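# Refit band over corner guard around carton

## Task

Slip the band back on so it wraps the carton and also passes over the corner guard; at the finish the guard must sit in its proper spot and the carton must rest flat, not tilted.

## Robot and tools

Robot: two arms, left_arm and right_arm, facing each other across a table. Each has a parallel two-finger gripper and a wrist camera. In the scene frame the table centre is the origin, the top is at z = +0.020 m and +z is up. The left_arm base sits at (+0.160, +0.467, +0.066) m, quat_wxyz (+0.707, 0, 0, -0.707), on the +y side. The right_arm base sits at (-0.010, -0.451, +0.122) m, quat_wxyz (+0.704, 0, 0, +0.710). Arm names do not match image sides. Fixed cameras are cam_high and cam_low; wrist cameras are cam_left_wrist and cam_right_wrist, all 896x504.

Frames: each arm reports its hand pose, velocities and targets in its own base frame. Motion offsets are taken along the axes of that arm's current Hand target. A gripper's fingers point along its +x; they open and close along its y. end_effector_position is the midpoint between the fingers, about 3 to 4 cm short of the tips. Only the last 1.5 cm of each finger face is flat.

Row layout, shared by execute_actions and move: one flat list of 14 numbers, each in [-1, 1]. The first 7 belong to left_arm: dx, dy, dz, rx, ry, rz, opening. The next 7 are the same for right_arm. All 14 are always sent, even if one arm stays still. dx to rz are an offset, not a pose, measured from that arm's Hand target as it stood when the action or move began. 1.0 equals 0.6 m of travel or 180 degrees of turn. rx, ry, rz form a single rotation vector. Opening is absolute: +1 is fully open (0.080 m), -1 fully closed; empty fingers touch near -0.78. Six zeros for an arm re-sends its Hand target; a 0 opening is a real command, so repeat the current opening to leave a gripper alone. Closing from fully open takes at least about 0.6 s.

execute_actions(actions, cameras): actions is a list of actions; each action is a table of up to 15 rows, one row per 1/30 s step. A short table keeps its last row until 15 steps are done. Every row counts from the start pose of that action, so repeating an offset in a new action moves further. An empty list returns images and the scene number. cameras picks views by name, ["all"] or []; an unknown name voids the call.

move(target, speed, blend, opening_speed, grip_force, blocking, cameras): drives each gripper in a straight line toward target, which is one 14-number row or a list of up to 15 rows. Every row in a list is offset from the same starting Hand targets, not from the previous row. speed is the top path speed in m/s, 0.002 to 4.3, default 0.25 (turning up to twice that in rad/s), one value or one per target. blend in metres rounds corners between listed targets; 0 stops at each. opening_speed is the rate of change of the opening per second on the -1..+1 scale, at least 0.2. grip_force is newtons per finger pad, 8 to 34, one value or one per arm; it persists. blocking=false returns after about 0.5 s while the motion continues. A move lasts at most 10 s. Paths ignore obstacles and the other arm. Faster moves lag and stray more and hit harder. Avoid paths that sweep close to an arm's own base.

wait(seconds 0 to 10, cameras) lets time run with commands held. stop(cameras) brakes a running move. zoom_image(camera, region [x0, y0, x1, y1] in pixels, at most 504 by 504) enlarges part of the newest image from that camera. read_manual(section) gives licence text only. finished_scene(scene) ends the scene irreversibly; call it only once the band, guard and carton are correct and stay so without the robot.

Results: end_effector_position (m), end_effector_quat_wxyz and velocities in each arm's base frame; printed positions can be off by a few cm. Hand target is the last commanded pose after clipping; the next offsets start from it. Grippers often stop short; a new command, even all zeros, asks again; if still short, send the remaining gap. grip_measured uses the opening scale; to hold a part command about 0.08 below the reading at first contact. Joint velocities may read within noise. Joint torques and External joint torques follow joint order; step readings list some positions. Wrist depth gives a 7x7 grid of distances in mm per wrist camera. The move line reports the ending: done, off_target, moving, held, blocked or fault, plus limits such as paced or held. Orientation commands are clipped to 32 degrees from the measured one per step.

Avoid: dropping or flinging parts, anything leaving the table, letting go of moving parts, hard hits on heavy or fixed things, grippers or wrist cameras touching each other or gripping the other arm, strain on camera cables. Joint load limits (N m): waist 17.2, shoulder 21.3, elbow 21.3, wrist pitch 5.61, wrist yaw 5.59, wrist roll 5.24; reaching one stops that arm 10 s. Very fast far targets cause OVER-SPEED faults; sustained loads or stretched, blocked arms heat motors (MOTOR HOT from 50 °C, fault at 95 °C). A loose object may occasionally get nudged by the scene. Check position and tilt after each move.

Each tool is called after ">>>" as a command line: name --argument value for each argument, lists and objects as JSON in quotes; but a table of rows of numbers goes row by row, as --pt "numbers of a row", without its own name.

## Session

>>> execute_actions --actions '[]'

Scene clock: 0.00 s.
left_arm: end_effector_position=(+0.2774, +0.0359, +0.0907) grip_measured=+1.000 end_effector_quat_wxyz=(+0.667, +0.302, +0.304, -0.610) | right_arm: end_effector_position=(+0.2677, -0.0091, +0.1885) grip_measured=+1.000 end_effector_quat_wxyz=(+0.923, +0.307, +0.143, +0.182)
Joint positions: left_arm=[0.456 1.795 1.196 -1.241 0.64 2.053 0.08] | right_arm=[-0.5 0.846 0.314 0.276 -0.929 0.471 0.08]
Joint velocities: within noise
Joint torques (N m): no reading
External joint torques (N m): no reading
Motor temperatures (°C): left_arm=[34 37 39 37 38 33] | right_arm=[37 36 39 40 38 41]
Heat: left arm: hottest elbow 39 °C (+0.0 °C/min); right arm: hottest wrist roll 41 °C (+0.0 °C/min).
Wrist depth (mm): cam_left_wrist=[233 300 293 287 278 209 269 / 221 278 274 268 263 258 258 / 216 259 255 253 249 245 241 / 243 243 240 236 233 231 228 / 230 229 227 223 221 217 216 / 221 80 208 211 206 - 76 / - - 200 200 196 - -] | cam_right_wrist=[- 3093 2423 2137 2327 1754 498 / 1959 - - - 2117 630 478 / - 2448 - - 714 526 414 / 1691 - 2555 2832 717 434 214 / - - 1644 1975 542 222 190 / - 74 102 550 266 90 167 / - 69 1407 489 224 82 -]
Hand target: left_arm +0.2780, +0.0359, +0.0919; +0.668, +0.303, +0.302, -0.609 | right_arm +0.2680, -0.0092, +0.1912; +0.924, +0.305, +0.140, +0.184
Tool commands: left_gripper/opening=+1.0 right_gripper/opening=+1.0

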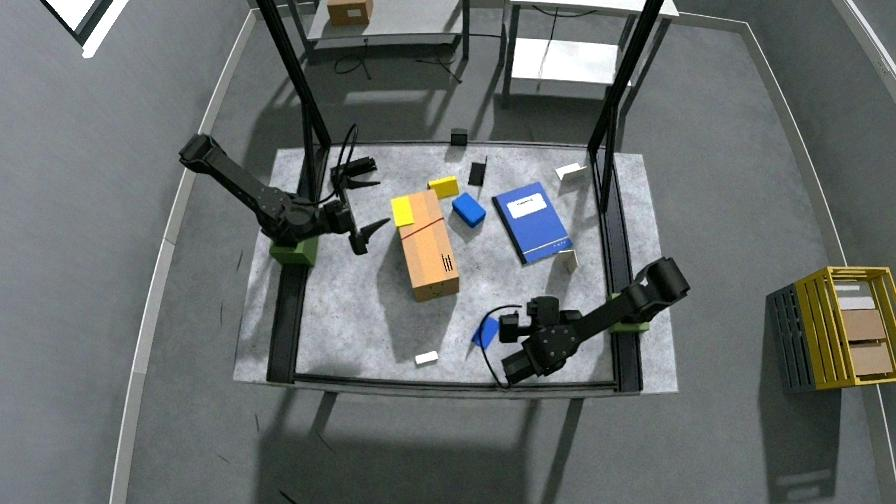

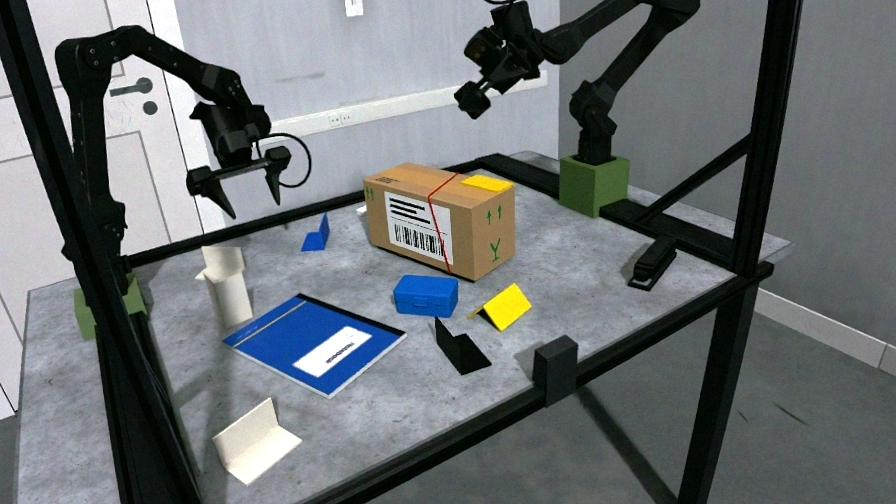

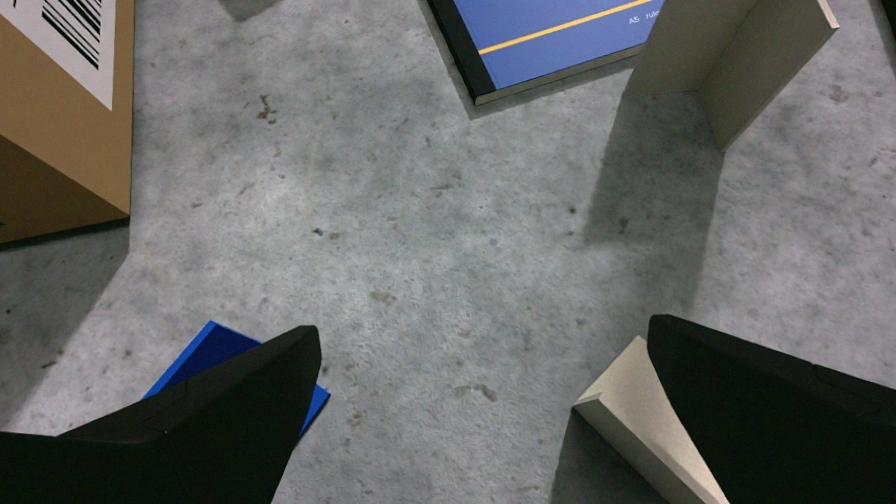

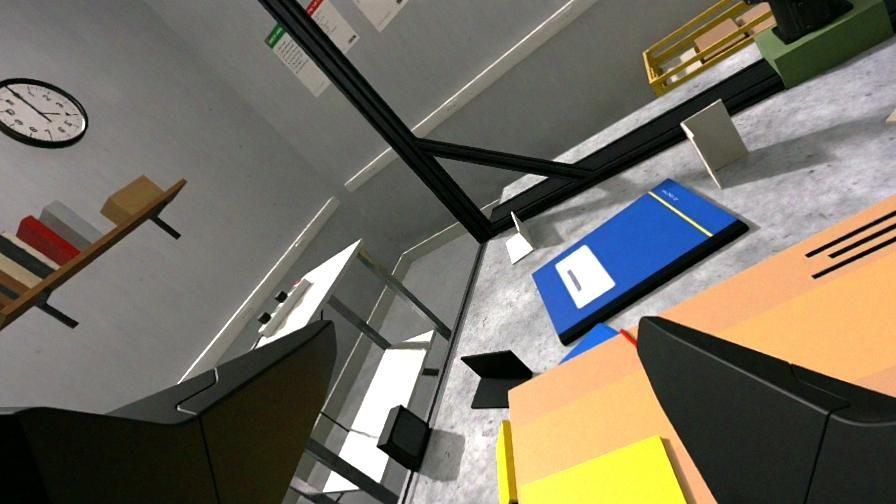

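>>> move --target '[0,0,0,0,0,0,1,-0.005,0.148,-0.013,-0.139,0.302,-0.175,-0.4]' --speed 0.4 --cameras '["cam_right_wrist","cam_low"]'

>>> zoom_image --camera "cam_low" --region '[360, 150, 530, 290]'

Scene clock: 19.73 s.
left_arm: end_effector_position=(+0.2774, +0.0359, +0.0907) grip_measured=+1.000 end_effector_quat_wxyz=(+0.667, +0.302, +0.304, -0.610) | right_arm: end_effector_position=(+0.2375, +0.0586, +0.2351) grip_measured=-0.397 end_effector_quat_wxyz=(+0.811, -0.056, +0.577, +0.078)
Joint positions: left_arm=[0.456 1.795 1.196 -1.241 0.64 2.053 0.08] | right_arm=[0.256 1.249 1.362 -1.35 0.022 0.059 0.017]
Joint torques (N m): left_arm=[-0.01 -5.56 4.35 -0.3 0.5 0.03] | right_arm=[0.28 -3.22 7.31 0.65 0.05 0.13]
External joint torques (N m): left_arm=[0.02 0.87 -0.43 -0.16 0.1 0.03] | right_arm=[0.29 0.04 1.71 -0.18 0.04 0.13]
Heat: left arm: hottest elbow 41 °C (+6.1 °C/min); right arm: hottest wrist pitch 44 °C (+12.2 °C/min).
Wrist depth (mm): cam_left_wrist=[232 299 296 287 276 229 271 / 222 278 274 267 263 258 257 / 216 260 256 252 250 246 241 / 244 244 240 235 232 231 228 / 229 229 227 223 222 217 215 / 221 79 208 210 207 - 76 / - - 201 200 196 - -] | cam_right_wrist=[1244 416 417 277 274 272 367 / 1270 422 419 275 276 270 403 / 1244 420 419 273 273 271 390 / 1231 420 420 414 410 405 401 / 1244 416 415 409 412 407 404 / 1224 417 - - 71 405 402 / - - - 409 - - -]
Hand target: left_arm +0.2780, +0.0359, +0.0919; +0.668, +0.303, +0.302, -0.609 | right_arm +0.2398, +0.0598, +0.2401; +0.816, -0.056, +0.571, +0.078
Off the commanded pose: left_arm 0.001 m, 0 deg | right_arm 0.006 m, 1 deg.
move: done
Images, in order (width x height): cam_low 896x504, cam_right_wrist 896x504.

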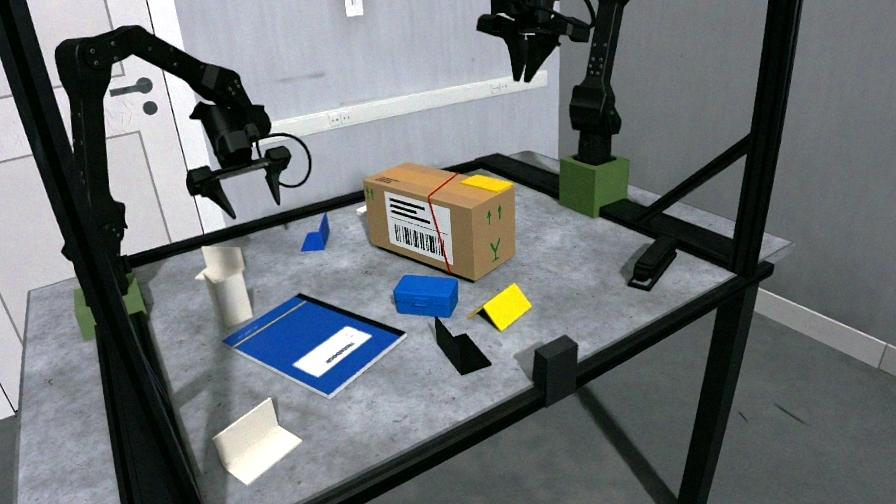

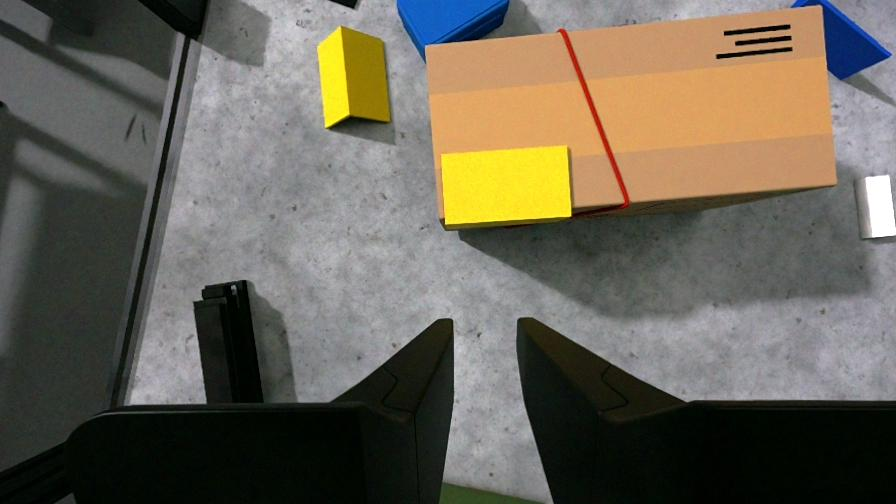

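Scaled by 2.965.

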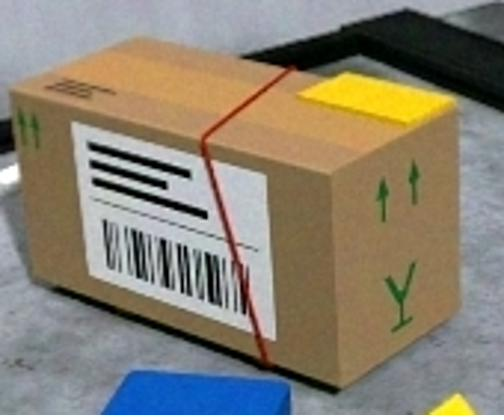

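>>> move --target '[0,0,0,0,0,0,1,0.207,-0.169,-0.079,-0.0238,-0.111,0.0146,-0.35]' --speed 0.25 --cameras '["cam_right_wrist"]'

>>> zoom_image --camera "cam_right_wrist" --region '[150, 100, 650, 350]'

Scene clock: 49.53 s.
left_arm: end_effector_position=(+0.2774, +0.0359, +0.0907) grip_measured=+1.000 end_effector_quat_wxyz=(+0.667, +0.302, +0.304, -0.610) | right_arm: end_effector_position=(+0.2590, -0.0406, +0.1113) grip_measured=-0.353 end_effector_quat_wxyz=(+0.899, -0.062, +0.416, +0.125)
Joint positions: left_arm=[0.456 1.795 1.196 -1.241 0.64 2.053 0.08] | right_arm=[-0.383 1.072 0.62 -0.526 -0.405 -0.54 0.019]
Joint torques (N m): left_arm=[-0.08 -5.67 4.34 -0.32 0.51 0.04] | right_arm=[-0.3 -2.59 4.59 1.41 -0.42 -0.06]
External joint torques (N m): left_arm=[-0.12 0.72 -0.42 -0.19 0.12 0.04] | right_arm=[-0.29 0.1 -1.62 0.27 -0.19 -0.06]
Motor temperatures (°C): left_arm=[34 41 42 37 38 33] | right_arm=[37 36 44 42 37 41]
Heat: left arm: hottest elbow 42 °C (+3.6 °C/min); right arm: hottest elbow 44 °C (+6.1 °C/min).
Wrist depth (mm): cam_left_wrist=[232 300 294 287 274 228 273 / 221 279 275 267 266 258 258 / 216 259 255 253 249 245 241 / 245 243 240 236 233 232 228 / 230 230 227 223 222 217 216 / 221 80 208 210 206 - 76 / - - 201 199 196 - -] | cam_right_wrist=[364 405 353 208 398 205 380 / 384 372 196 195 192 191 355 / 349 340 180 181 179 176 324 / 327 193 172 172 172 170 305 / 306 306 293 225 248 289 290 / 292 290 - 273 72 280 277 / - - - 262 74 - -]
Hand target: left_arm +0.2780, +0.0359, +0.0919; +0.668, +0.303, +0.302, -0.609 | right_arm +0.2574, -0.0402, +0.1074; +0.898, -0.059, +0.418, +0.127
Off the commanded pose: left_arm 0.001 m, 0 deg | right_arm 0.004 m, 1 deg.
move: done
Images, in order (width x height): cam_right_wrist 896x504.

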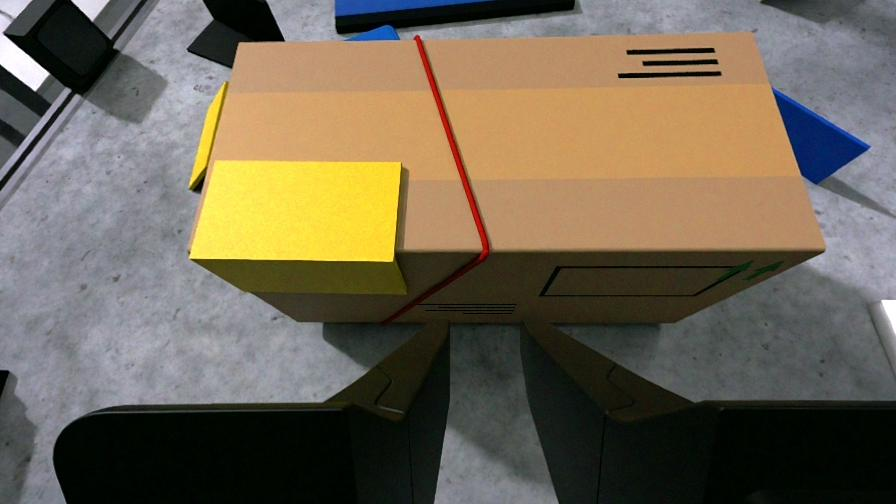

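Scaled by 1.008.

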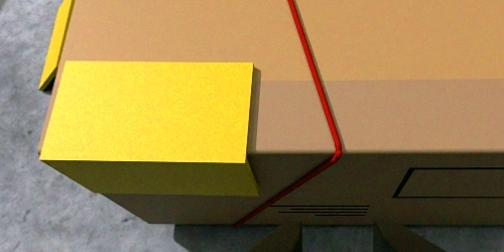

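>>> move --target '[0,0,0,0,0,0,1,0.080,-0.008,-0.006,0,0,0,-0.35]' --speed 0.12 --cameras '["cam_right_wrist"]'

>>> zoom_image --camera "cam_right_wrist" --region '[350, 200, 600, 350]'

Scene clock: 58.47 s.
left_arm: end_effector_position=(+0.2774, +0.0359, +0.0907) grip_measured=+1.000 end_effector_quat_wxyz=(+0.667, +0.302, +0.304, -0.610) | right_arm: end_effector_position=(+0.2875, -0.0385, +0.0721) grip_measured=-0.353 end_effector_quat_wxyz=(+0.899, -0.061, +0.414, +0.125)
Joint positions: left_arm=[0.456 1.795 1.196 -1.241 0.64 2.053 0.08] | right_arm=[-0.323 1.261 0.556 -0.251 -0.373 -0.485 0.019]
Joint torques (N m): left_arm=[0.01 -5.67 4.41 -0.31 0.51 0.03] | right_arm=[0.28 -3.43 4.35 1.44 -0.21 0.13]
External joint torques (N m): left_arm=[0.04 0.64 -0.29 -0.18 0.12 0.03] | right_arm=[0.3 0.08 -1.36 0.3 -0.02 0.12]
Heat: left arm: hottest shoulder 42 °C (+5.1 °C/min); right arm: hottest elbow 44 °C (+5.1 °C/min).
Wrist depth (mm): cam_left_wrist=[232 298 294 287 275 220 276 / 221 278 274 267 265 259 257 / 215 259 255 253 248 244 242 / 243 242 241 236 233 232 228 / 230 230 226 222 221 217 216 / 222 80 208 211 207 - 76 / - - 201 199 195 - -] | cam_right_wrist=[352 163 159 158 158 154 157 / 331 149 148 146 144 143 141 / 303 134 134 134 134 133 131 / 128 127 125 126 125 124 123 / 263 146 142 135 159 159 245 / 254 251 - 237 72 242 238 / - - - 227 74 - -]
Hand target: left_arm +0.2780, +0.0359, +0.0919; +0.668, +0.303, +0.302, -0.609 | right_arm +0.2857, -0.0370, +0.0683; +0.898, -0.058, +0.418, +0.127
Off the commanded pose: left_arm 0.001 m, 0 deg | right_arm 0.004 m, 1 deg.
move: done
Images, in order (width x height): cam_right_wrist 896x504.

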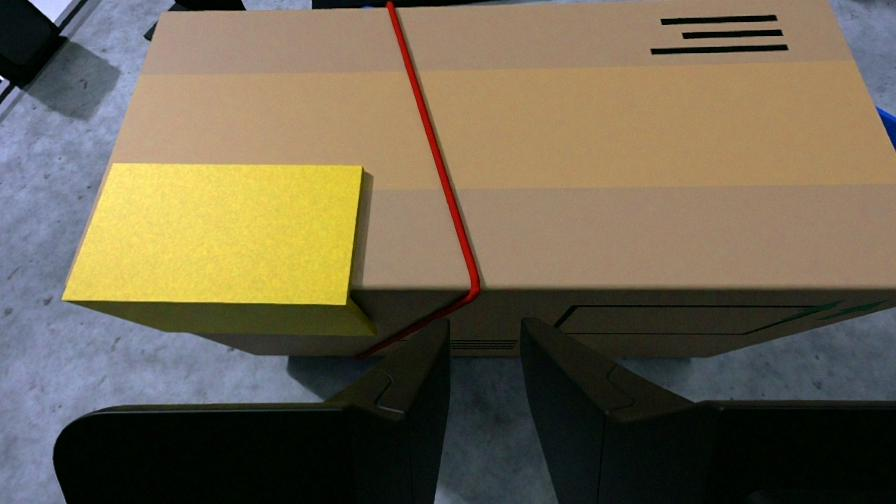

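Scaled by 2.016.

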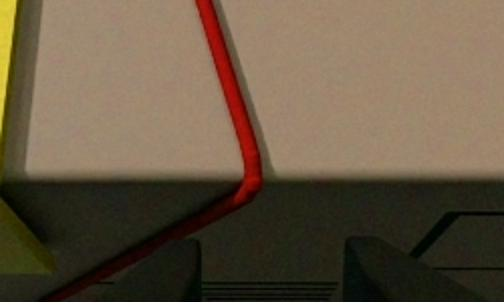

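>>> move --pt "0 0 0 0 0 0 1 0.019 0.003 0.007 0 0 0 -0.35" --pt "0 0 0 0 0 0 1 0.019 0.003 0.007 0 0 0 -1" --pt "0 0 0 0 0 0 1 -0.019 0.003 0.007 0 0 0 -1" --speed 0.08 --cameras '["cam_right_wrist"]'

Scene clock: 67.07 s.
left_arm: end_effector_position=(+0.2774, +0.0359, +0.0907) grip_measured=+1.000 end_effector_quat_wxyz=(+0.667, +0.302, +0.304, -0.610) | right_arm: end_effector_position=(+0.2781, -0.0350, +0.0732) grip_measured=-0.767 end_effector_quat_wxyz=(+0.893, -0.055, +0.427, +0.128)
Joint positions: left_arm=[0.456 1.795 1.196 -1.241 0.64 2.053 0.08] | right_arm=[-0.32 1.227 0.556 -0.315 -0.37 -0.483 0.001]
Joint torques (N m): left_arm=[-0.01 -5.59 4.29 -0.31 0.51 0.01] | right_arm=[-0.34 -4.65 6.66 1.04 -0.42 -0.05]
External joint torques (N m): left_arm=[0 0.81 -0.46 -0.17 0.12 0.01] | right_arm=[-0.35 -1.33 0.86 -0.08 -0.21 -0.05]
Heat: left arm: hottest shoulder 42 °C (+3.0 °C/min); right arm: hottest elbow 44 °C (+3.0 °C/min).
Wrist depth (mm): cam_left_wrist=[231 299 295 286 267 227 272 / 221 278 274 267 264 259 258 / 215 259 255 252 249 246 241 / 243 244 239 236 233 232 228 / 231 229 226 223 221 217 216 / 222 80 207 210 206 - 76 / - - 201 200 196 - -] | cam_right_wrist=[343 162 159 156 153 150 149 / 330 149 147 145 143 139 136 / 310 136 135 134 133 130 129 / 287 129 127 130 128 128 123 / 269 263 216 162 210 209 246 / 258 254 252 - 77 240 239 / - - - - - - -]
Hand target: left_arm +0.2780, +0.0359, +0.0919; +0.668, +0.303, +0.302, -0.609 | right_arm +0.2813, -0.0364, +0.0798; +0.898, -0.058, +0.418, +0.127
Off the commanded pose: left_arm 0.001 m, 0 deg | right_arm 0.007 m, 1 deg.
move: done
Images, in order (width x height): cam_right_wrist 896x504.

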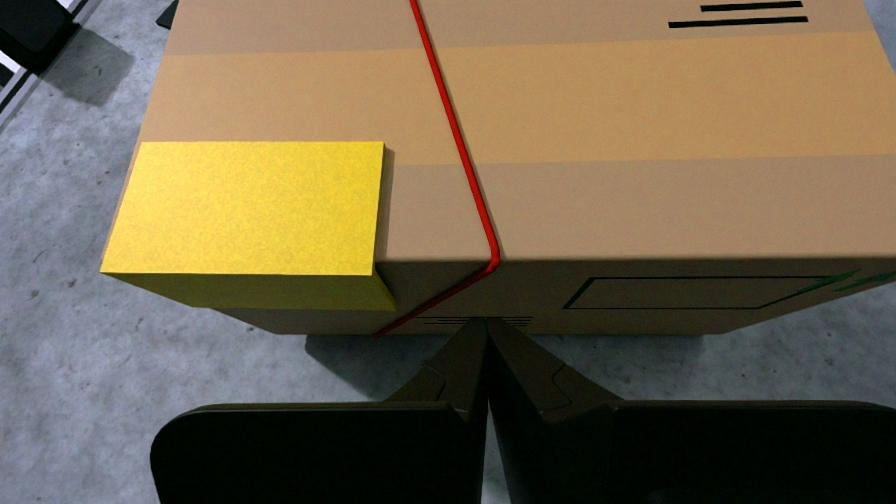

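>>> move --target '[0,0,0,0,0,0,1,0.043,-0.004,-0.002,0,0,0,-0.35]' --speed 0.06 --cameras '["cam_right_wrist"]'

>>> zoom_image --camera "cam_right_wrist" --region '[350, 200, 600, 350]'

Scene clock: 80.20 s.
left_arm: end_effector_position=(+0.2774, +0.0359, +0.0907) grip_measured=+1.000 end_effector_quat_wxyz=(+0.667, +0.302, +0.304, -0.610) | right_arm: end_effector_position=(+0.2972, -0.0355, +0.0616) grip_measured=-0.353 end_effector_quat_wxyz=(+0.898, -0.059, +0.417, +0.126)
Joint positions: left_arm=[0.456 1.795 1.196 -1.241 0.64 2.053 0.08] | right_arm=[-0.296 1.328 0.556 -0.182 -0.357 -0.459 0.019]
Joint torques (N m): left_arm=[-0.04 -5.69 4.37 -0.28 0.49 0.03] | right_arm=[0.3 -3.52 4.61 1.82 -0.18 0.12]
External joint torques (N m): left_arm=[-0.03 0.69 -0.35 -0.13 0.1 0.02] | right_arm=[0.29 0.32 -0.98 0.66 0.02 0.12]
Heat: left arm: hottest shoulder 42 °C (+2.0 °C/min); right arm: hottest elbow 46 °C (+3.0 °C/min).
Wrist depth (mm): cam_left_wrist=[233 299 295 286 - 242 268 / 222 278 273 269 265 257 257 / 215 259 256 252 249 246 241 / 244 243 239 235 233 232 228 / 230 230 226 222 221 217 216 / 221 80 209 211 207 - 76 / - - 201 199 196 - -] | cam_right_wrist=[339 147 146 142 141 139 137 / 316 136 134 132 129 129 126 / 125 123 121 123 121 120 118 / - 114 114 115 112 112 111 / 121 115 110 109 109 115 113 / 244 241 - 228 72 228 228 / - - - 218 75 - -]
Hand target: left_arm +0.2780, +0.0359, +0.0919; +0.668, +0.303, +0.302, -0.609 | right_arm +0.2970, -0.0345, +0.0593; +0.898, -0.058, +0.418, +0.126
Off the commanded pose: left_arm 0.001 m, 0 deg | right_arm 0.003 m, 0 deg.
move: done
Images, in order (width x height): cam_right_wrist 896x504.

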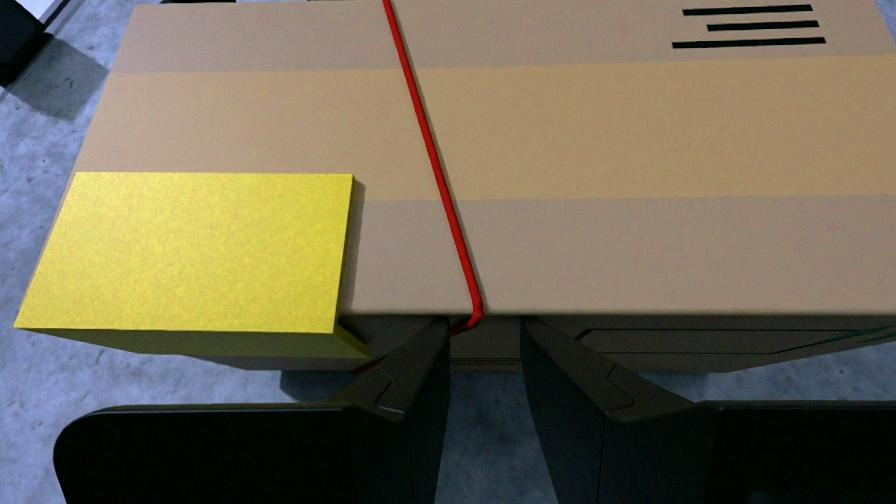

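Scaled by 2.016.

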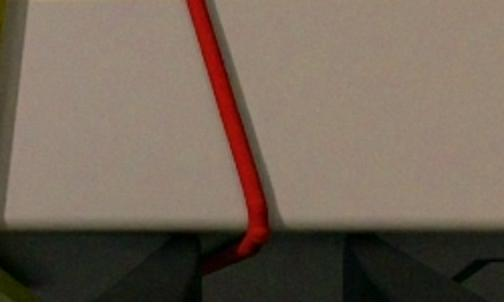

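>>> move --pt "0 0 0 0 0 0 1 0.011 -0.002 0 0 0 0 -0.35" --pt "0 0 0 0 0 0 1 0.011 -0.002 0 0 0 0 -1" --pt "0 0 0 0 0 0 1 -0.027 -0.002 0 0 0 0 -1" --speed 0.08 --cameras '["cam_right_wrist"]'

Scene clock: 103.63 s.
left_arm: end_effector_position=(+0.2774, +0.0359, +0.0907) grip_measured=+1.000 end_effector_quat_wxyz=(+0.667, +0.302, +0.304, -0.610) | right_arm: end_effector_position=(+0.2840, -0.0366, +0.0653) grip_measured=-0.767 end_effector_quat_wxyz=(+0.893, -0.054, +0.427, +0.129)
Joint positions: left_arm=[0.456 1.795 1.196 -1.241 0.64 2.053 0.08] | right_arm=[-0.321 1.275 0.551 -0.262 -0.373 -0.483 0.001]
Joint torques (N m): left_arm=[-0.02 -5.64 4.4 -0.31 0.51 0] | right_arm=[-0.32 -4.96 6.47 1.05 -0.3 -0.05]
External joint torques (N m): left_arm=[-0.01 0.74 -0.32 -0.17 0.12 0] | right_arm=[-0.33 -1.4 0.76 -0.08 -0.1 -0.05]
Heat: left arm: hottest shoulder 43 °C (+2.0 °C/min); right arm: hottest elbow 46 °C (+2.0 °C/min).
Wrist depth (mm): cam_left_wrist=[232 298 294 281 274 227 268 / 221 277 276 268 264 257 256 / 215 259 256 253 250 245 241 / 243 242 240 236 233 232 227 / 230 230 226 222 221 218 216 / 222 80 207 210 208 - 76 / - - 202 200 196 - -] | cam_right_wrist=[339 151 150 144 143 140 136 / 322 140 137 135 132 131 127 / 131 127 125 125 123 122 120 / 121 119 117 119 117 116 114 / 262 250 189 141 183 181 236 / 250 246 245 - 77 233 229 / - - - - - - -]
Hand target: left_arm +0.2780, +0.0359, +0.0919; +0.668, +0.303, +0.302, -0.609 | right_arm +0.2873, -0.0385, +0.0716; +0.898, -0.058, +0.418, +0.126
Off the commanded pose: left_arm 0.001 m, 0 deg | right_arm 0.007 m, 1 deg.
move: done
Images, in order (width x height): cam_right_wrist 896x504.

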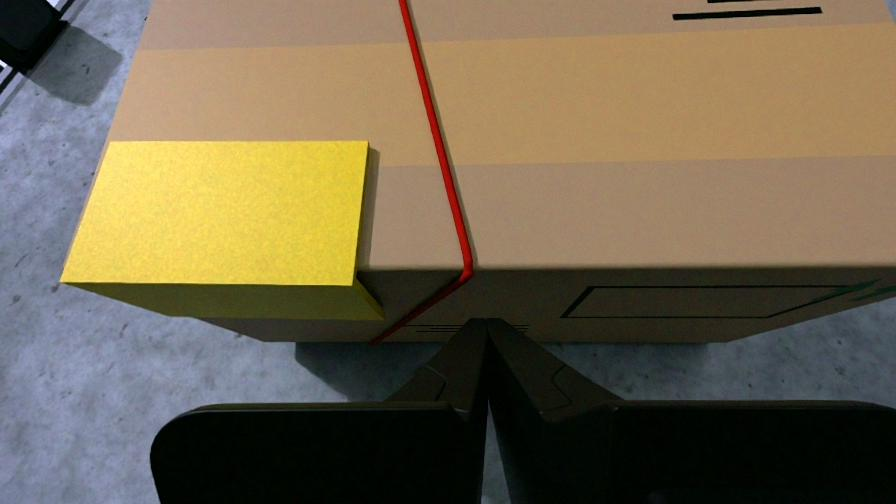

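>>> move --pt "0 0 0 0 0 0 1 0.015 0.008 0.010 0 0 0 -0.35" --pt "0 0 0 0 0 0 1 0.045 0.008 0.009 0 0 0 -0.35" --speed 0.07 --blend '[0.003,0]' --cameras '["cam_right_wrist"]'

>>> zoom_image --camera "cam_right_wrist" --region '[350, 250, 600, 400]'

Scene clock: 115.47 s.
left_arm: end_effector_position=(+0.2774, +0.0359, +0.0907) grip_measured=+1.000 end_effector_quat_wxyz=(+0.667, +0.302, +0.304, -0.610) | right_arm: end_effector_position=(+0.2979, -0.0293, +0.0545) grip_measured=-0.353 end_effector_quat_wxyz=(+0.894, -0.051, +0.427, +0.125)
Joint positions: left_arm=[0.456 1.795 1.196 -1.241 0.64 2.053 0.08] | right_arm=[-0.266 1.351 0.551 -0.167 -0.339 -0.425 0.019]
Joint torques (N m): left_arm=[0.02 -5.7 4.35 -0.29 0.49 0.04] | right_arm=[1.26 -1.2 5.95 4.39 0 0.17]
External joint torques (N m): left_arm=[0.05 0.67 -0.38 -0.15 0.1 0.04] | right_arm=[1.27 2.72 0.44 3.24 0.19 0.17]
Heat: left arm: hottest shoulder 43 °C (+1.0 °C/min); right arm: hottest elbow 47 °C (+3.0 °C/min).
Wrist depth (mm): cam_left_wrist=[232 299 294 292 273 228 271 / 222 279 275 267 264 257 257 / 215 258 256 252 249 244 241 / 244 243 239 236 233 232 228 / 230 229 226 223 221 217 215 / 222 80 208 210 208 - 76 / - - 200 200 196 - -] | cam_right_wrist=[330 137 135 131 129 127 126 / 132 127 125 122 120 118 116 / 121 114 113 114 111 110 108 / - 106 106 107 106 103 102 / 109 103 103 103 101 115 114 / 241 236 - 222 72 223 219 / - - - 213 75 - -]
Hand target: left_arm +0.2780, +0.0359, +0.0919; +0.668, +0.303, +0.302, -0.609 | right_arm +0.3066, -0.0279, +0.0544; +0.898, -0.058, +0.418, +0.126
Off the commanded pose: left_arm 0.001 m, 0 deg | right_arm 0.009 m, 1 deg.
move: off_target (right_arm)
Images, in order (width x height): cam_right_wrist 896x504.

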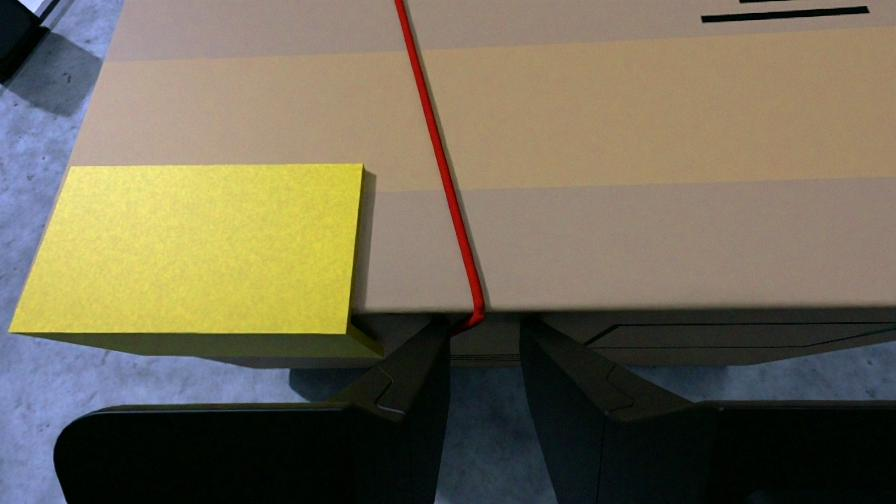

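Scaled by 2.016.

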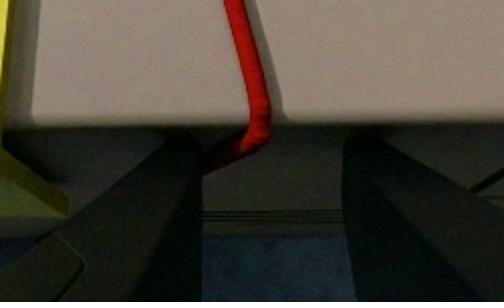

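>>> move --pt "0 0 0 0 0 0 1 -0.030 0.002 0.010 0 0 0 -0.35" --pt "0 0 0 0 0 0 1 -0.006 0.002 0.003 0 0 0 -0.35" --speed 0.07 --cameras '["cam_right_wrist"]'

>>> zoom_image --camera "cam_right_wrist" --region '[350, 250, 600, 400]'

Scene clock: 135.80 s.
left_arm: end_effector_position=(+0.2774, +0.0359, +0.0907) grip_measured=+1.000 end_effector_quat_wxyz=(+0.667, +0.302, +0.304, -0.610) | right_arm: end_effector_position=(+0.2974, -0.0282, +0.0600) grip_measured=-0.353 end_effector_quat_wxyz=(+0.895, -0.053, +0.426, +0.125)
Joint positions: left_arm=[0.456 1.795 1.196 -1.241 0.64 2.053 0.08] | right_arm=[-0.261 1.331 0.56 -0.192 -0.336 -0.423 0.019]
Joint torques (N m): left_arm=[-0.13 -5.69 4.33 -0.31 0.51 0.02] | right_arm=[1.06 -0.78 5.66 4.61 -0.05 0.16]
External joint torques (N m): left_arm=[-0.14 0.69 -0.42 -0.18 0.12 0.02] | right_arm=[1.06 3.09 0.04 3.45 0.14 0.16]
Motor temperatures (°C): left_arm=[34 43 42 37 37 33] | right_arm=[37 36 47 56 37 41]
Heat: left arm: hottest shoulder 43 °C (+1.0 °C/min); right arm: hottest wrist pitch 56 °C (+13.0 °C/min). Heating fast: the right arm's wrist pitch motor: a push or a pull is the cause, and it goes on while you think. Ease it with your next call, before anything else.
Wrist depth (mm): cam_left_wrist=[232 299 295 282 - 222 271 / 222 278 274 267 263 259 258 / 214 258 256 252 248 246 241 / 242 243 240 237 233 230 228 / 231 229 226 222 221 217 216 / 222 80 208 210 206 - 76 / - - 202 200 196 - -] | cam_right_wrist=[338 145 143 140 139 134 133 / 318 134 133 130 127 126 122 / 130 122 119 120 118 118 116 / - 114 113 114 111 110 109 / 111 109 107 108 107 114 113 / 246 242 - 227 72 227 227 / - - - 217 74 - -]
Hand target: left_arm +0.2780, +0.0359, +0.0919; +0.668, +0.303, +0.302, -0.609 | right_arm +0.3054, -0.0270, +0.0583; +0.898, -0.058, +0.418, +0.126
Off the commanded pose: left_arm 0.001 m, 0 deg | right_arm 0.008 m, 1 deg.
MOTOR HOT: joint 4 (wrist pitch) of the right arm reports 56 °C; the controller stops that arm at 95 °C. To cool a motor, set the load down, stop pushing, or move to a pose that needs little force.
move: done
Images, in order (width x height): cam_right_wrist 896x504.

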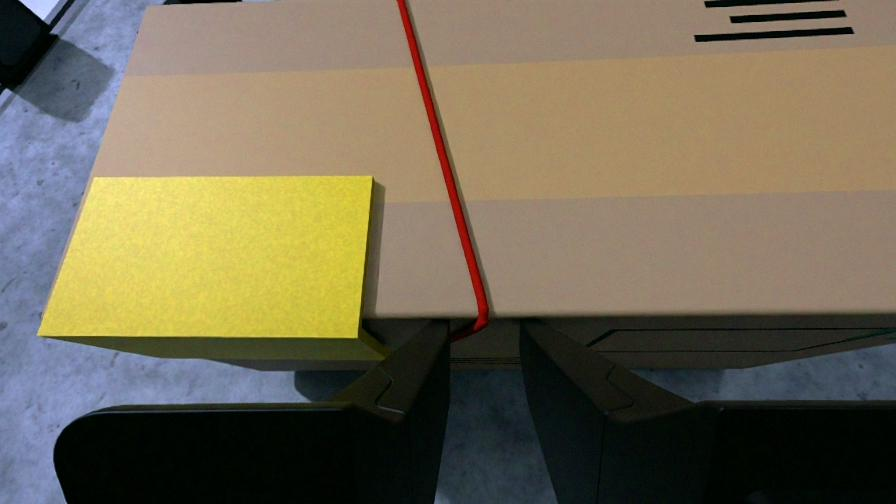

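Scaled by 2.016.

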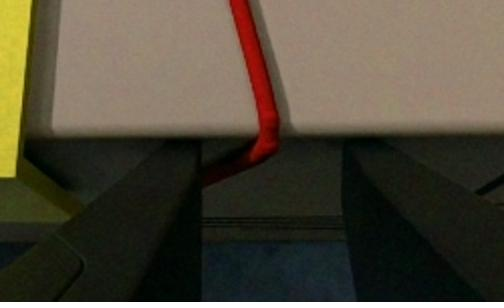

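>>> move --pt "0 0 0 0 0 0 1 -0.050 0.002 0.006 0 0 0 -0.35" --pt "0 0 0 0 0 0 1 -0.018 0.002 0.004 0 0 0 -0.35" --speed 0.07 --cameras '["cam_right_wrist"]'

>>> zoom_image --camera "cam_right_wrist" --region '[350, 250, 600, 400]'

Scene clock: 149.20 s.
left_arm: end_effector_position=(+0.2774, +0.0359, +0.0907) grip_measured=+1.000 end_effector_quat_wxyz=(+0.667, +0.302, +0.304, -0.610) | right_arm: end_effector_position=(+0.2984, -0.0276, +0.0682) grip_measured=-0.353 end_effector_quat_wxyz=(+0.897, -0.058, +0.420, +0.127)
Joint positions: left_arm=[0.456 1.795 1.196 -1.241 0.64 2.053 0.08] | right_arm=[-0.259 1.308 0.574 -0.216 -0.337 -0.428 0.019]
Joint torques (N m): left_arm=[-0.02 -5.67 4.26 -0.28 0.51 0.03] | right_arm=[0.26 -3.52 5.41 1.83 -0.16 0.11]
External joint torques (N m): left_arm=[-0.05 0.71 -0.48 -0.15 0.12 0.03] | right_arm=[0.26 0.28 -0.28 0.66 0.02 0.11]
Motor temperatures (°C): left_arm=[34 43 42 37 37 33] | right_arm=[37 36 46 63 37 41]
Heat: left arm: hottest shoulder 43 °C (+1.0 °C/min); right arm: hottest wrist pitch 63 °C (+19.3 °C/min). Heating fast: the right arm's wrist pitch motor: a push or a pull is the cause, and it goes on while you think. Ease it with your next call, before anything else.
Wrist depth (mm): cam_left_wrist=[231 300 294 289 - 228 272 / 222 278 275 267 265 255 258 / 216 259 255 253 248 246 241 / 243 242 240 236 233 232 228 / 230 229 226 222 221 217 216 / 222 80 208 211 207 - 76 / - - 201 200 196 - -] | cam_right_wrist=[346 320 153 150 148 146 143 / 324 143 141 139 138 135 133 / 302 133 132 129 127 125 125 / 278 122 120 122 119 117 117 / 117 115 114 115 114 114 112 / 251 247 - 232 72 235 234 / - - - 224 74 - -]
Hand target: left_arm +0.2780, +0.0359, +0.0919; +0.668, +0.303, +0.302, -0.609 | right_arm +0.3001, -0.0272, +0.0681; +0.897, -0.058, +0.418, +0.127
Off the commanded pose: left_arm 0.001 m, 0 deg | right_arm 0.002 m, 0 deg.
MOTOR HOT: still on. Joint 4 (wrist pitch) of the right arm reports 63 °C.
move: done
Images, in order (width x height): cam_right_wrist 896x504.

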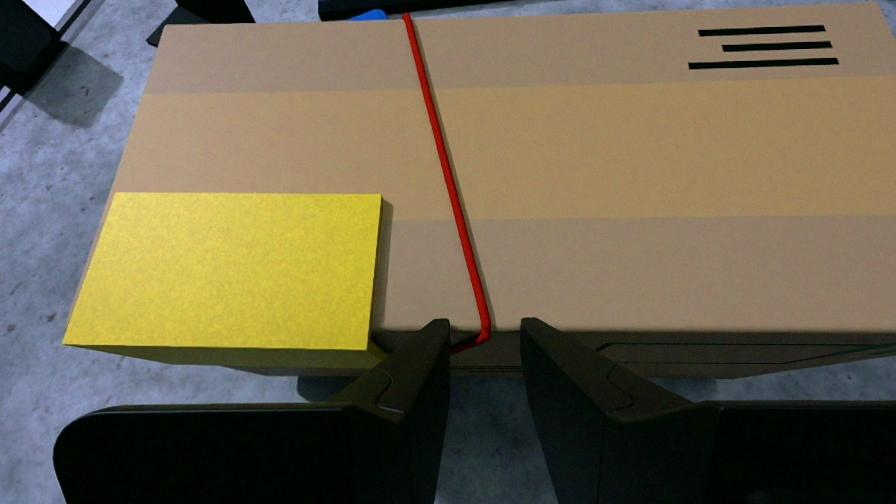

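Scaled by 2.016.

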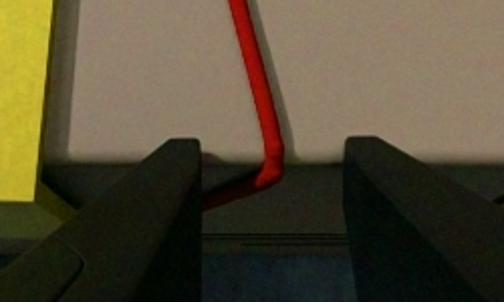

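>>> move --pt "0 0 0 0 0 0 1 0.010 0.0 0.002 0 0 0 -0.35" --pt "0 0 0 0 0 0 1 0.010 0.0 0.002 0 0 0 -1" --pt "0 0 0 0 0 0 1 -0.030 0.0 0.004 0 0 0 -1" --speed 0.08 --cameras '["cam_right_wrist"]'

Scene clock: 157.40 s.
left_arm: end_effector_position=(+0.2774, +0.0359, +0.0907) grip_measured=+1.000 end_effector_quat_wxyz=(+0.667, +0.302, +0.304, -0.610) | right_arm: end_effector_position=(+0.2854, -0.0248, +0.0728) grip_measured=-0.766 end_effector_quat_wxyz=(+0.891, -0.053, +0.431, +0.135)
Joint positions: left_arm=[0.456 1.795 1.196 -1.241 0.64 2.053 0.08] | right_arm=[-0.268 1.255 0.575 -0.305 -0.351 -0.444 0.001]
Joint torques (N m): left_arm=[0.04 -5.66 4.44 -0.29 0.49 0.02] | right_arm=[-0.98 -5.43 7.68 0.92 -0.14 -0.06]
External joint torques (N m): left_arm=[0.01 0.67 -0.27 -0.16 0.11 0.02] | right_arm=[-0.98 -1.91 1.92 -0.2 0.05 -0.06]
Motor temperatures (°C): left_arm=[34 43 42 37 37 33] | right_arm=[37 36 46 61 37 41]
Heat: left arm: hottest shoulder 43 °C (+0.0 °C/min); right arm: hottest wrist pitch 61 °C (+16.2 °C/min). Fold the right arm in close to its base, or ease its load, before you think long.
Wrist depth (mm): cam_left_wrist=[232 298 295 284 279 235 268 / 222 278 273 268 264 259 258 / 215 259 256 253 248 245 240 / 243 242 240 236 233 231 228 / 230 229 227 222 221 219 215 / 221 80 208 211 207 - 76 / - - 201 200 196 - -] | cam_right_wrist=[345 163 157 153 149 146 143 / 329 149 145 142 140 136 134 / 311 135 133 132 130 128 126 / 291 127 123 124 123 120 119 / 268 259 150 125 163 158 152 / 259 255 251 - 77 239 235 / - - - - - - -]
Hand target: left_arm +0.2780, +0.0359, +0.0919; +0.668, +0.303, +0.302, -0.609 | right_arm +0.2908, -0.0299, +0.0835; +0.898, -0.058, +0.418, +0.126
Off the commanded pose: left_arm 0.001 m, 0 deg | right_arm 0.013 m, 2 deg.
MOTOR HOT: still on. Joint 4 (wrist pitch) of the right arm reports 61 °C.
move: off_target (right_arm)
Images, in order (width x height): cam_right_wrist 896x504.

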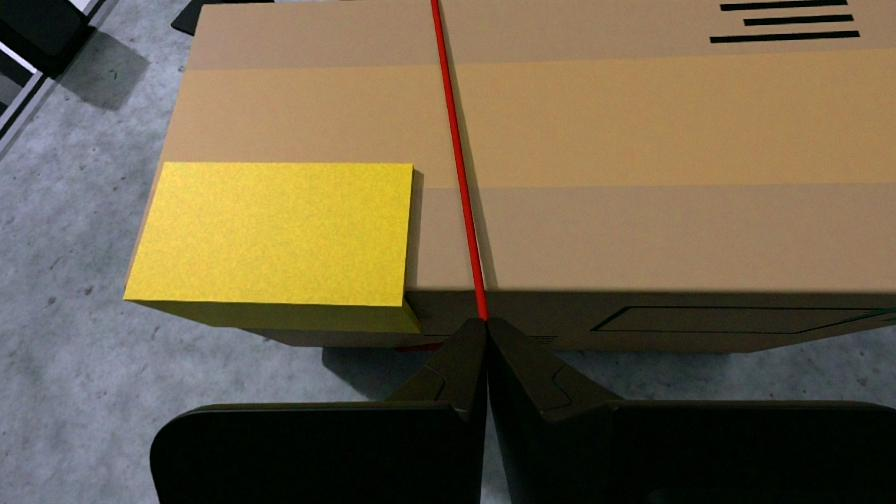

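>>> move --pt "0 0 0 0 0 0 1 -0.017 0.0 0.014 0 0 0 -1" --pt "0 0 0 0 0 0 1 -0.017 0.115 0.014 0 0 0 -1" --pt "0 0 0 0 0 0 1 0.016 0.114 -0.013 0 0 0 -1" --speed 0.1 --blend '[0.01,0.005,0]' --cameras '["cam_right_wrist"]'

>>> zoom_image --camera "cam_right_wrist" --region '[250, 100, 700, 350]'

Scene clock: 174.00 s.
left_arm: end_effector_position=(+0.2774, +0.0359, +0.0907) grip_measured=+1.000 end_effector_quat_wxyz=(+0.667, +0.302, +0.304, -0.610) | right_arm: end_effector_position=(+0.2746, +0.0347, +0.0746) grip_measured=-0.766 end_effector_quat_wxyz=(+0.899, -0.059, +0.415, +0.125)
Joint positions: left_arm=[0.456 1.795 1.196 -1.241 0.64 2.053 0.08] | right_arm=[0.046 1.125 0.475 -0.228 -0.147 -0.179 0.001]
Joint torques (N m): left_arm=[0.02 -5.75 4.32 -0.3 0.51 0.03] | right_arm=[0.35 -3.13 4.48 1.42 -0.15 0.14]
External joint torques (N m): left_arm=[0.04 0.63 -0.42 -0.17 0.12 0.03] | right_arm=[0.32 -0.25 -1.57 0.14 -0.06 0.14]
Motor temperatures (°C): left_arm=[34 43 42 37 37 33] | right_arm=[37 36 47 55 37 41]
Heat: left arm: hottest shoulder 43 °C (+0.0 °C/min); right arm: hottest wrist pitch 55 °C (+10.0 °C/min). Fold the right arm in close to its base, or ease its load, before you think long.
Wrist depth (mm): cam_left_wrist=[232 297 294 297 - 226 267 / 222 278 275 267 265 256 257 / 215 259 255 253 249 246 241 / 243 244 240 236 233 232 228 / 230 229 226 223 221 217 215 / 221 80 208 210 206 - 76 / - - 201 199 195 - -] | cam_right_wrist=[317 353 342 158 159 157 156 / 1031 325 154 149 147 145 144 / 307 304 141 133 137 137 134 / 286 284 129 125 125 128 125 / 266 266 187 119 120 131 129 / 255 254 250 - 77 240 240 / - - - - - - -]
Hand target: left_arm +0.2780, +0.0359, +0.0919; +0.668, +0.303, +0.302, -0.609 | right_arm +0.2721, +0.0359, +0.0712; +0.898, -0.058, +0.418, +0.126
Off the commanded pose: left_arm 0.001 m, 0 deg | right_arm 0.004 m, 0 deg.
MOTOR HOT: still on. Joint 4 (wrist pitch) of the right arm reports 55 °C.
move: done; blend cut to 0.0066 m at target 1
Images, in order (width x height): cam_right_wrist 896x504.

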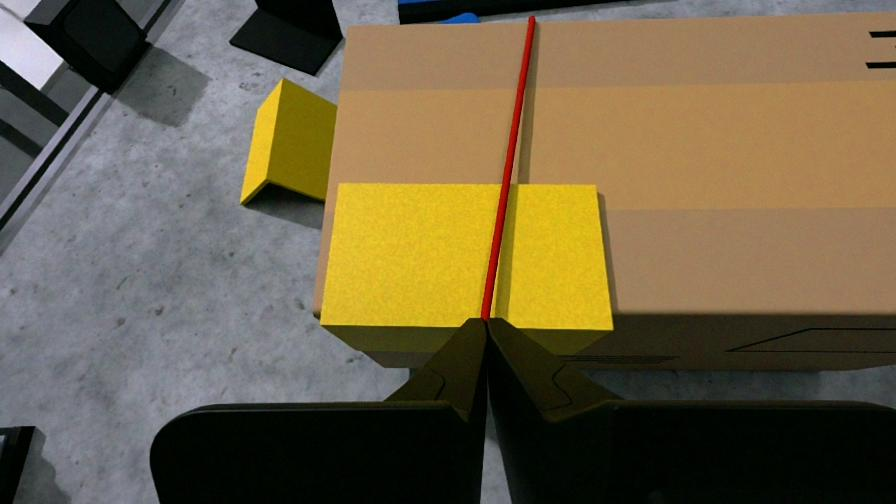

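Scaled by 1.120.

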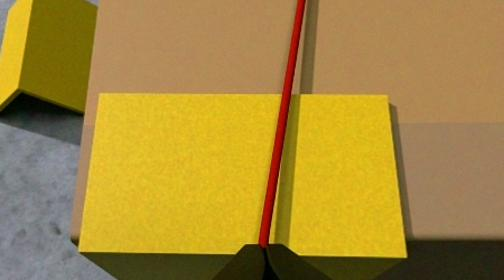

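>>> move --pt "0 0 0 0 0 0 1 -0.010 0.018 0.007 0 0 0 -1" --pt "0 0 0 0 0 0 1 0.002 0.018 -0.001 0 0 0 -1" --pt "0 0 0 0 0 0 1 0.002 0.018 -0.001 0 0 0 -0.5" --pt "0 0 0 0 0 0 1 -0.10 0.018 0.0 0 0 0 -0.5" --speed 0.1 --cameras '["cam_right_wrist"]'

Scene clock: 189.00 s.
left_arm: end_effector_position=(+0.2774, +0.0359, +0.0907) grip_measured=+1.000 end_effector_quat_wxyz=(+0.667, +0.302, +0.304, -0.610) | right_arm: end_effector_position=(+0.2282, +0.0355, +0.1078) grip_measured=-0.503 end_effector_quat_wxyz=(+0.892, -0.059, +0.431, +0.126)
Joint positions: left_arm=[0.456 1.795 1.196 -1.241 0.64 2.053 0.08] | right_arm=[0.066 0.851 0.52 -0.58 -0.135 -0.165 0.012]
Joint torques (N m): left_arm=[-0.05 -5.74 4.42 -0.31 0.53 0.03] | right_arm=[-0.28 -2.55 8.13 1.21 -0.24 -0.04]
External joint torques (N m): left_arm=[-0.06 0.66 -0.34 -0.18 0.14 0.03] | right_arm=[-0.26 -1.02 1.78 -0.03 -0.17 -0.04]
Heat: left arm: hottest shoulder 43 °C (+0.0 °C/min); right arm: hottest wrist pitch 52 °C (-1.0 °C/min). Fold the right arm in close to its base, or ease its load, before you think long.
Wrist depth (mm): cam_left_wrist=[233 300 295 287 271 213 271 / 221 278 273 267 265 261 257 / 215 260 256 252 249 245 241 / 243 243 240 235 233 231 228 / 230 229 226 223 222 217 215 / 220 80 207 210 207 - 76 / - - 201 199 196 - -] | cam_right_wrist=[1169 382 385 199 197 196 191 / 1306 363 355 184 183 181 178 / 1250 338 333 170 170 170 169 / 322 319 313 195 203 203 201 / 303 299 298 294 287 285 284 / 257 285 - - 72 275 272 / - - - 258 - - -]
Hand target: left_arm +0.2780, +0.0359, +0.0919; +0.668, +0.303, +0.302, -0.609 | right_arm +0.2321, +0.0356, +0.1172; +0.898, -0.058, +0.418, +0.126
Off the commanded pose: left_arm 0.001 m, 0 deg | right_arm 0.010 m, 2 deg.
MOTOR HOT: still on. Joint 4 (wrist pitch) of the right arm reports 52 °C.
move: off_target (right_arm)
Images, in order (width x height): cam_right_wrist 896x504.

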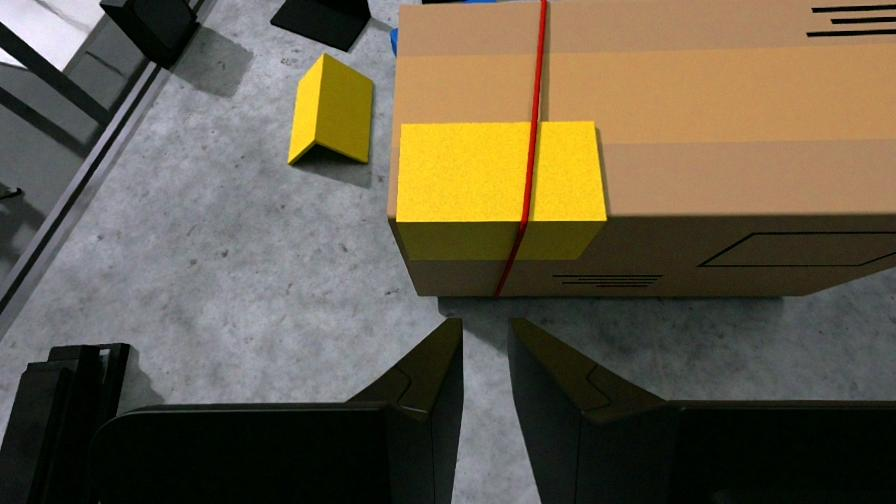

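>>> move --target '[0,0,0,0,0,0,1,0.157,-0.051,0.207,0,0.222,0,-0.35]' --speed 0.25 --cameras '["cam_right_wrist"]'

>>> zoom_image --camera "cam_right_wrist" --region '[250, 100, 700, 350]'

Scene clock: 206.83 s.
left_arm: end_effector_position=(+0.2774, +0.0359, +0.0907) grip_measured=+1.000 end_effector_quat_wxyz=(+0.667, +0.302, +0.304, -0.610) | right_arm: end_effector_position=(+0.3867, +0.0476, +0.1228) grip_measured=-0.353 end_effector_quat_wxyz=(+0.697, -0.097, +0.703, +0.099)
Joint positions: left_arm=[0.456 1.795 1.196 -1.241 0.64 2.053 0.08] | right_arm=[0.121 2.039 1.806 -1.346 -0.003 -0.158 0.019]
Joint torques (N m): left_arm=[0 -5.64 4.34 -0.34 0.49 0.02] | right_arm=[0.27 -8.42 6.92 -0.13 0.01 0.11]
External joint torques (N m): left_arm=[-0.01 0.66 -0.3 -0.18 0.11 0.02] | right_arm=[0.27 0.34 1.45 -0.46 0.02 0.11]
Motor temperatures (°C): left_arm=[34 43 42 37 37 33] | right_arm=[36 36 47 50 37 41]
Heat: left arm: hottest shoulder 43 °C (+0.0 °C/min); right arm: hottest wrist pitch 50 °C (-13.0 °C/min). Fold the right arm in close to its base, or ease its load, before you think long.
Wrist depth (mm): cam_left_wrist=[232 300 294 283 275 227 268 / 222 277 274 268 265 257 257 / 215 258 256 253 249 245 242 / 244 244 241 236 233 231 228 / 230 230 226 223 221 217 215 / 222 80 208 210 208 - 76 / - - 201 200 197 - -] | cam_right_wrist=[263 259 251 256 252 250 248 / 278 272 271 266 265 263 261 / 293 290 193 156 154 151 150 / 310 307 156 152 151 149 148 / 330 326 166 158 158 158 156 / 323 345 - 167 72 165 163 / - - - 178 74 - -]
Hand target: left_arm +0.2780, +0.0359, +0.0919; +0.668, +0.303, +0.302, -0.609 | right_arm +0.3902, +0.0491, +0.1249; +0.701, -0.098, +0.700, +0.099
Off the commanded pose: left_arm 0.001 m, 0 deg | right_arm 0.004 m, 1 deg.
MOTOR HOT: still on. Joint 4 (wrist pitch) of the right arm reports 50 °C.
move: done
Images, in order (width x height): cam_right_wrist 896x504.

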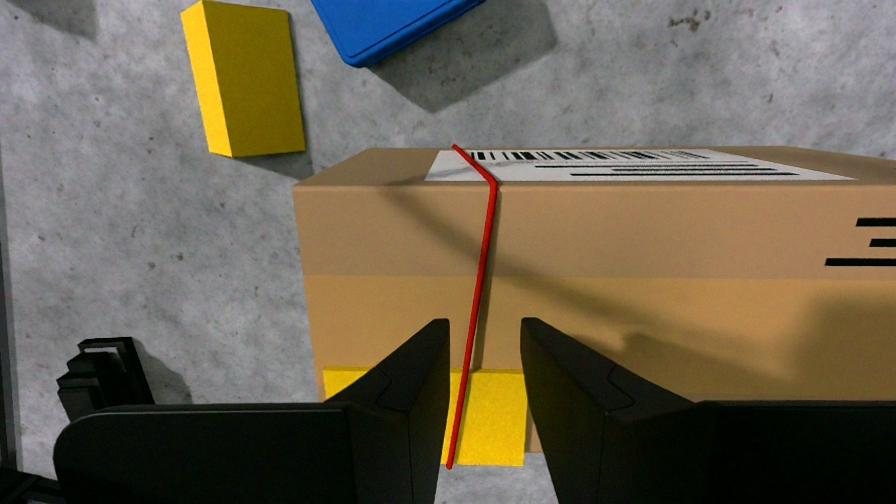

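Scaled by 1.120.

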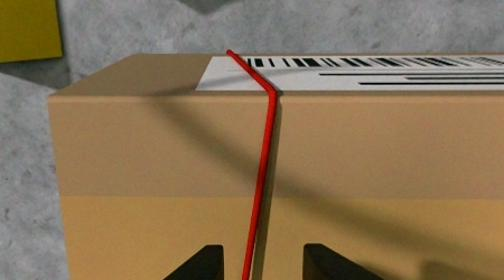

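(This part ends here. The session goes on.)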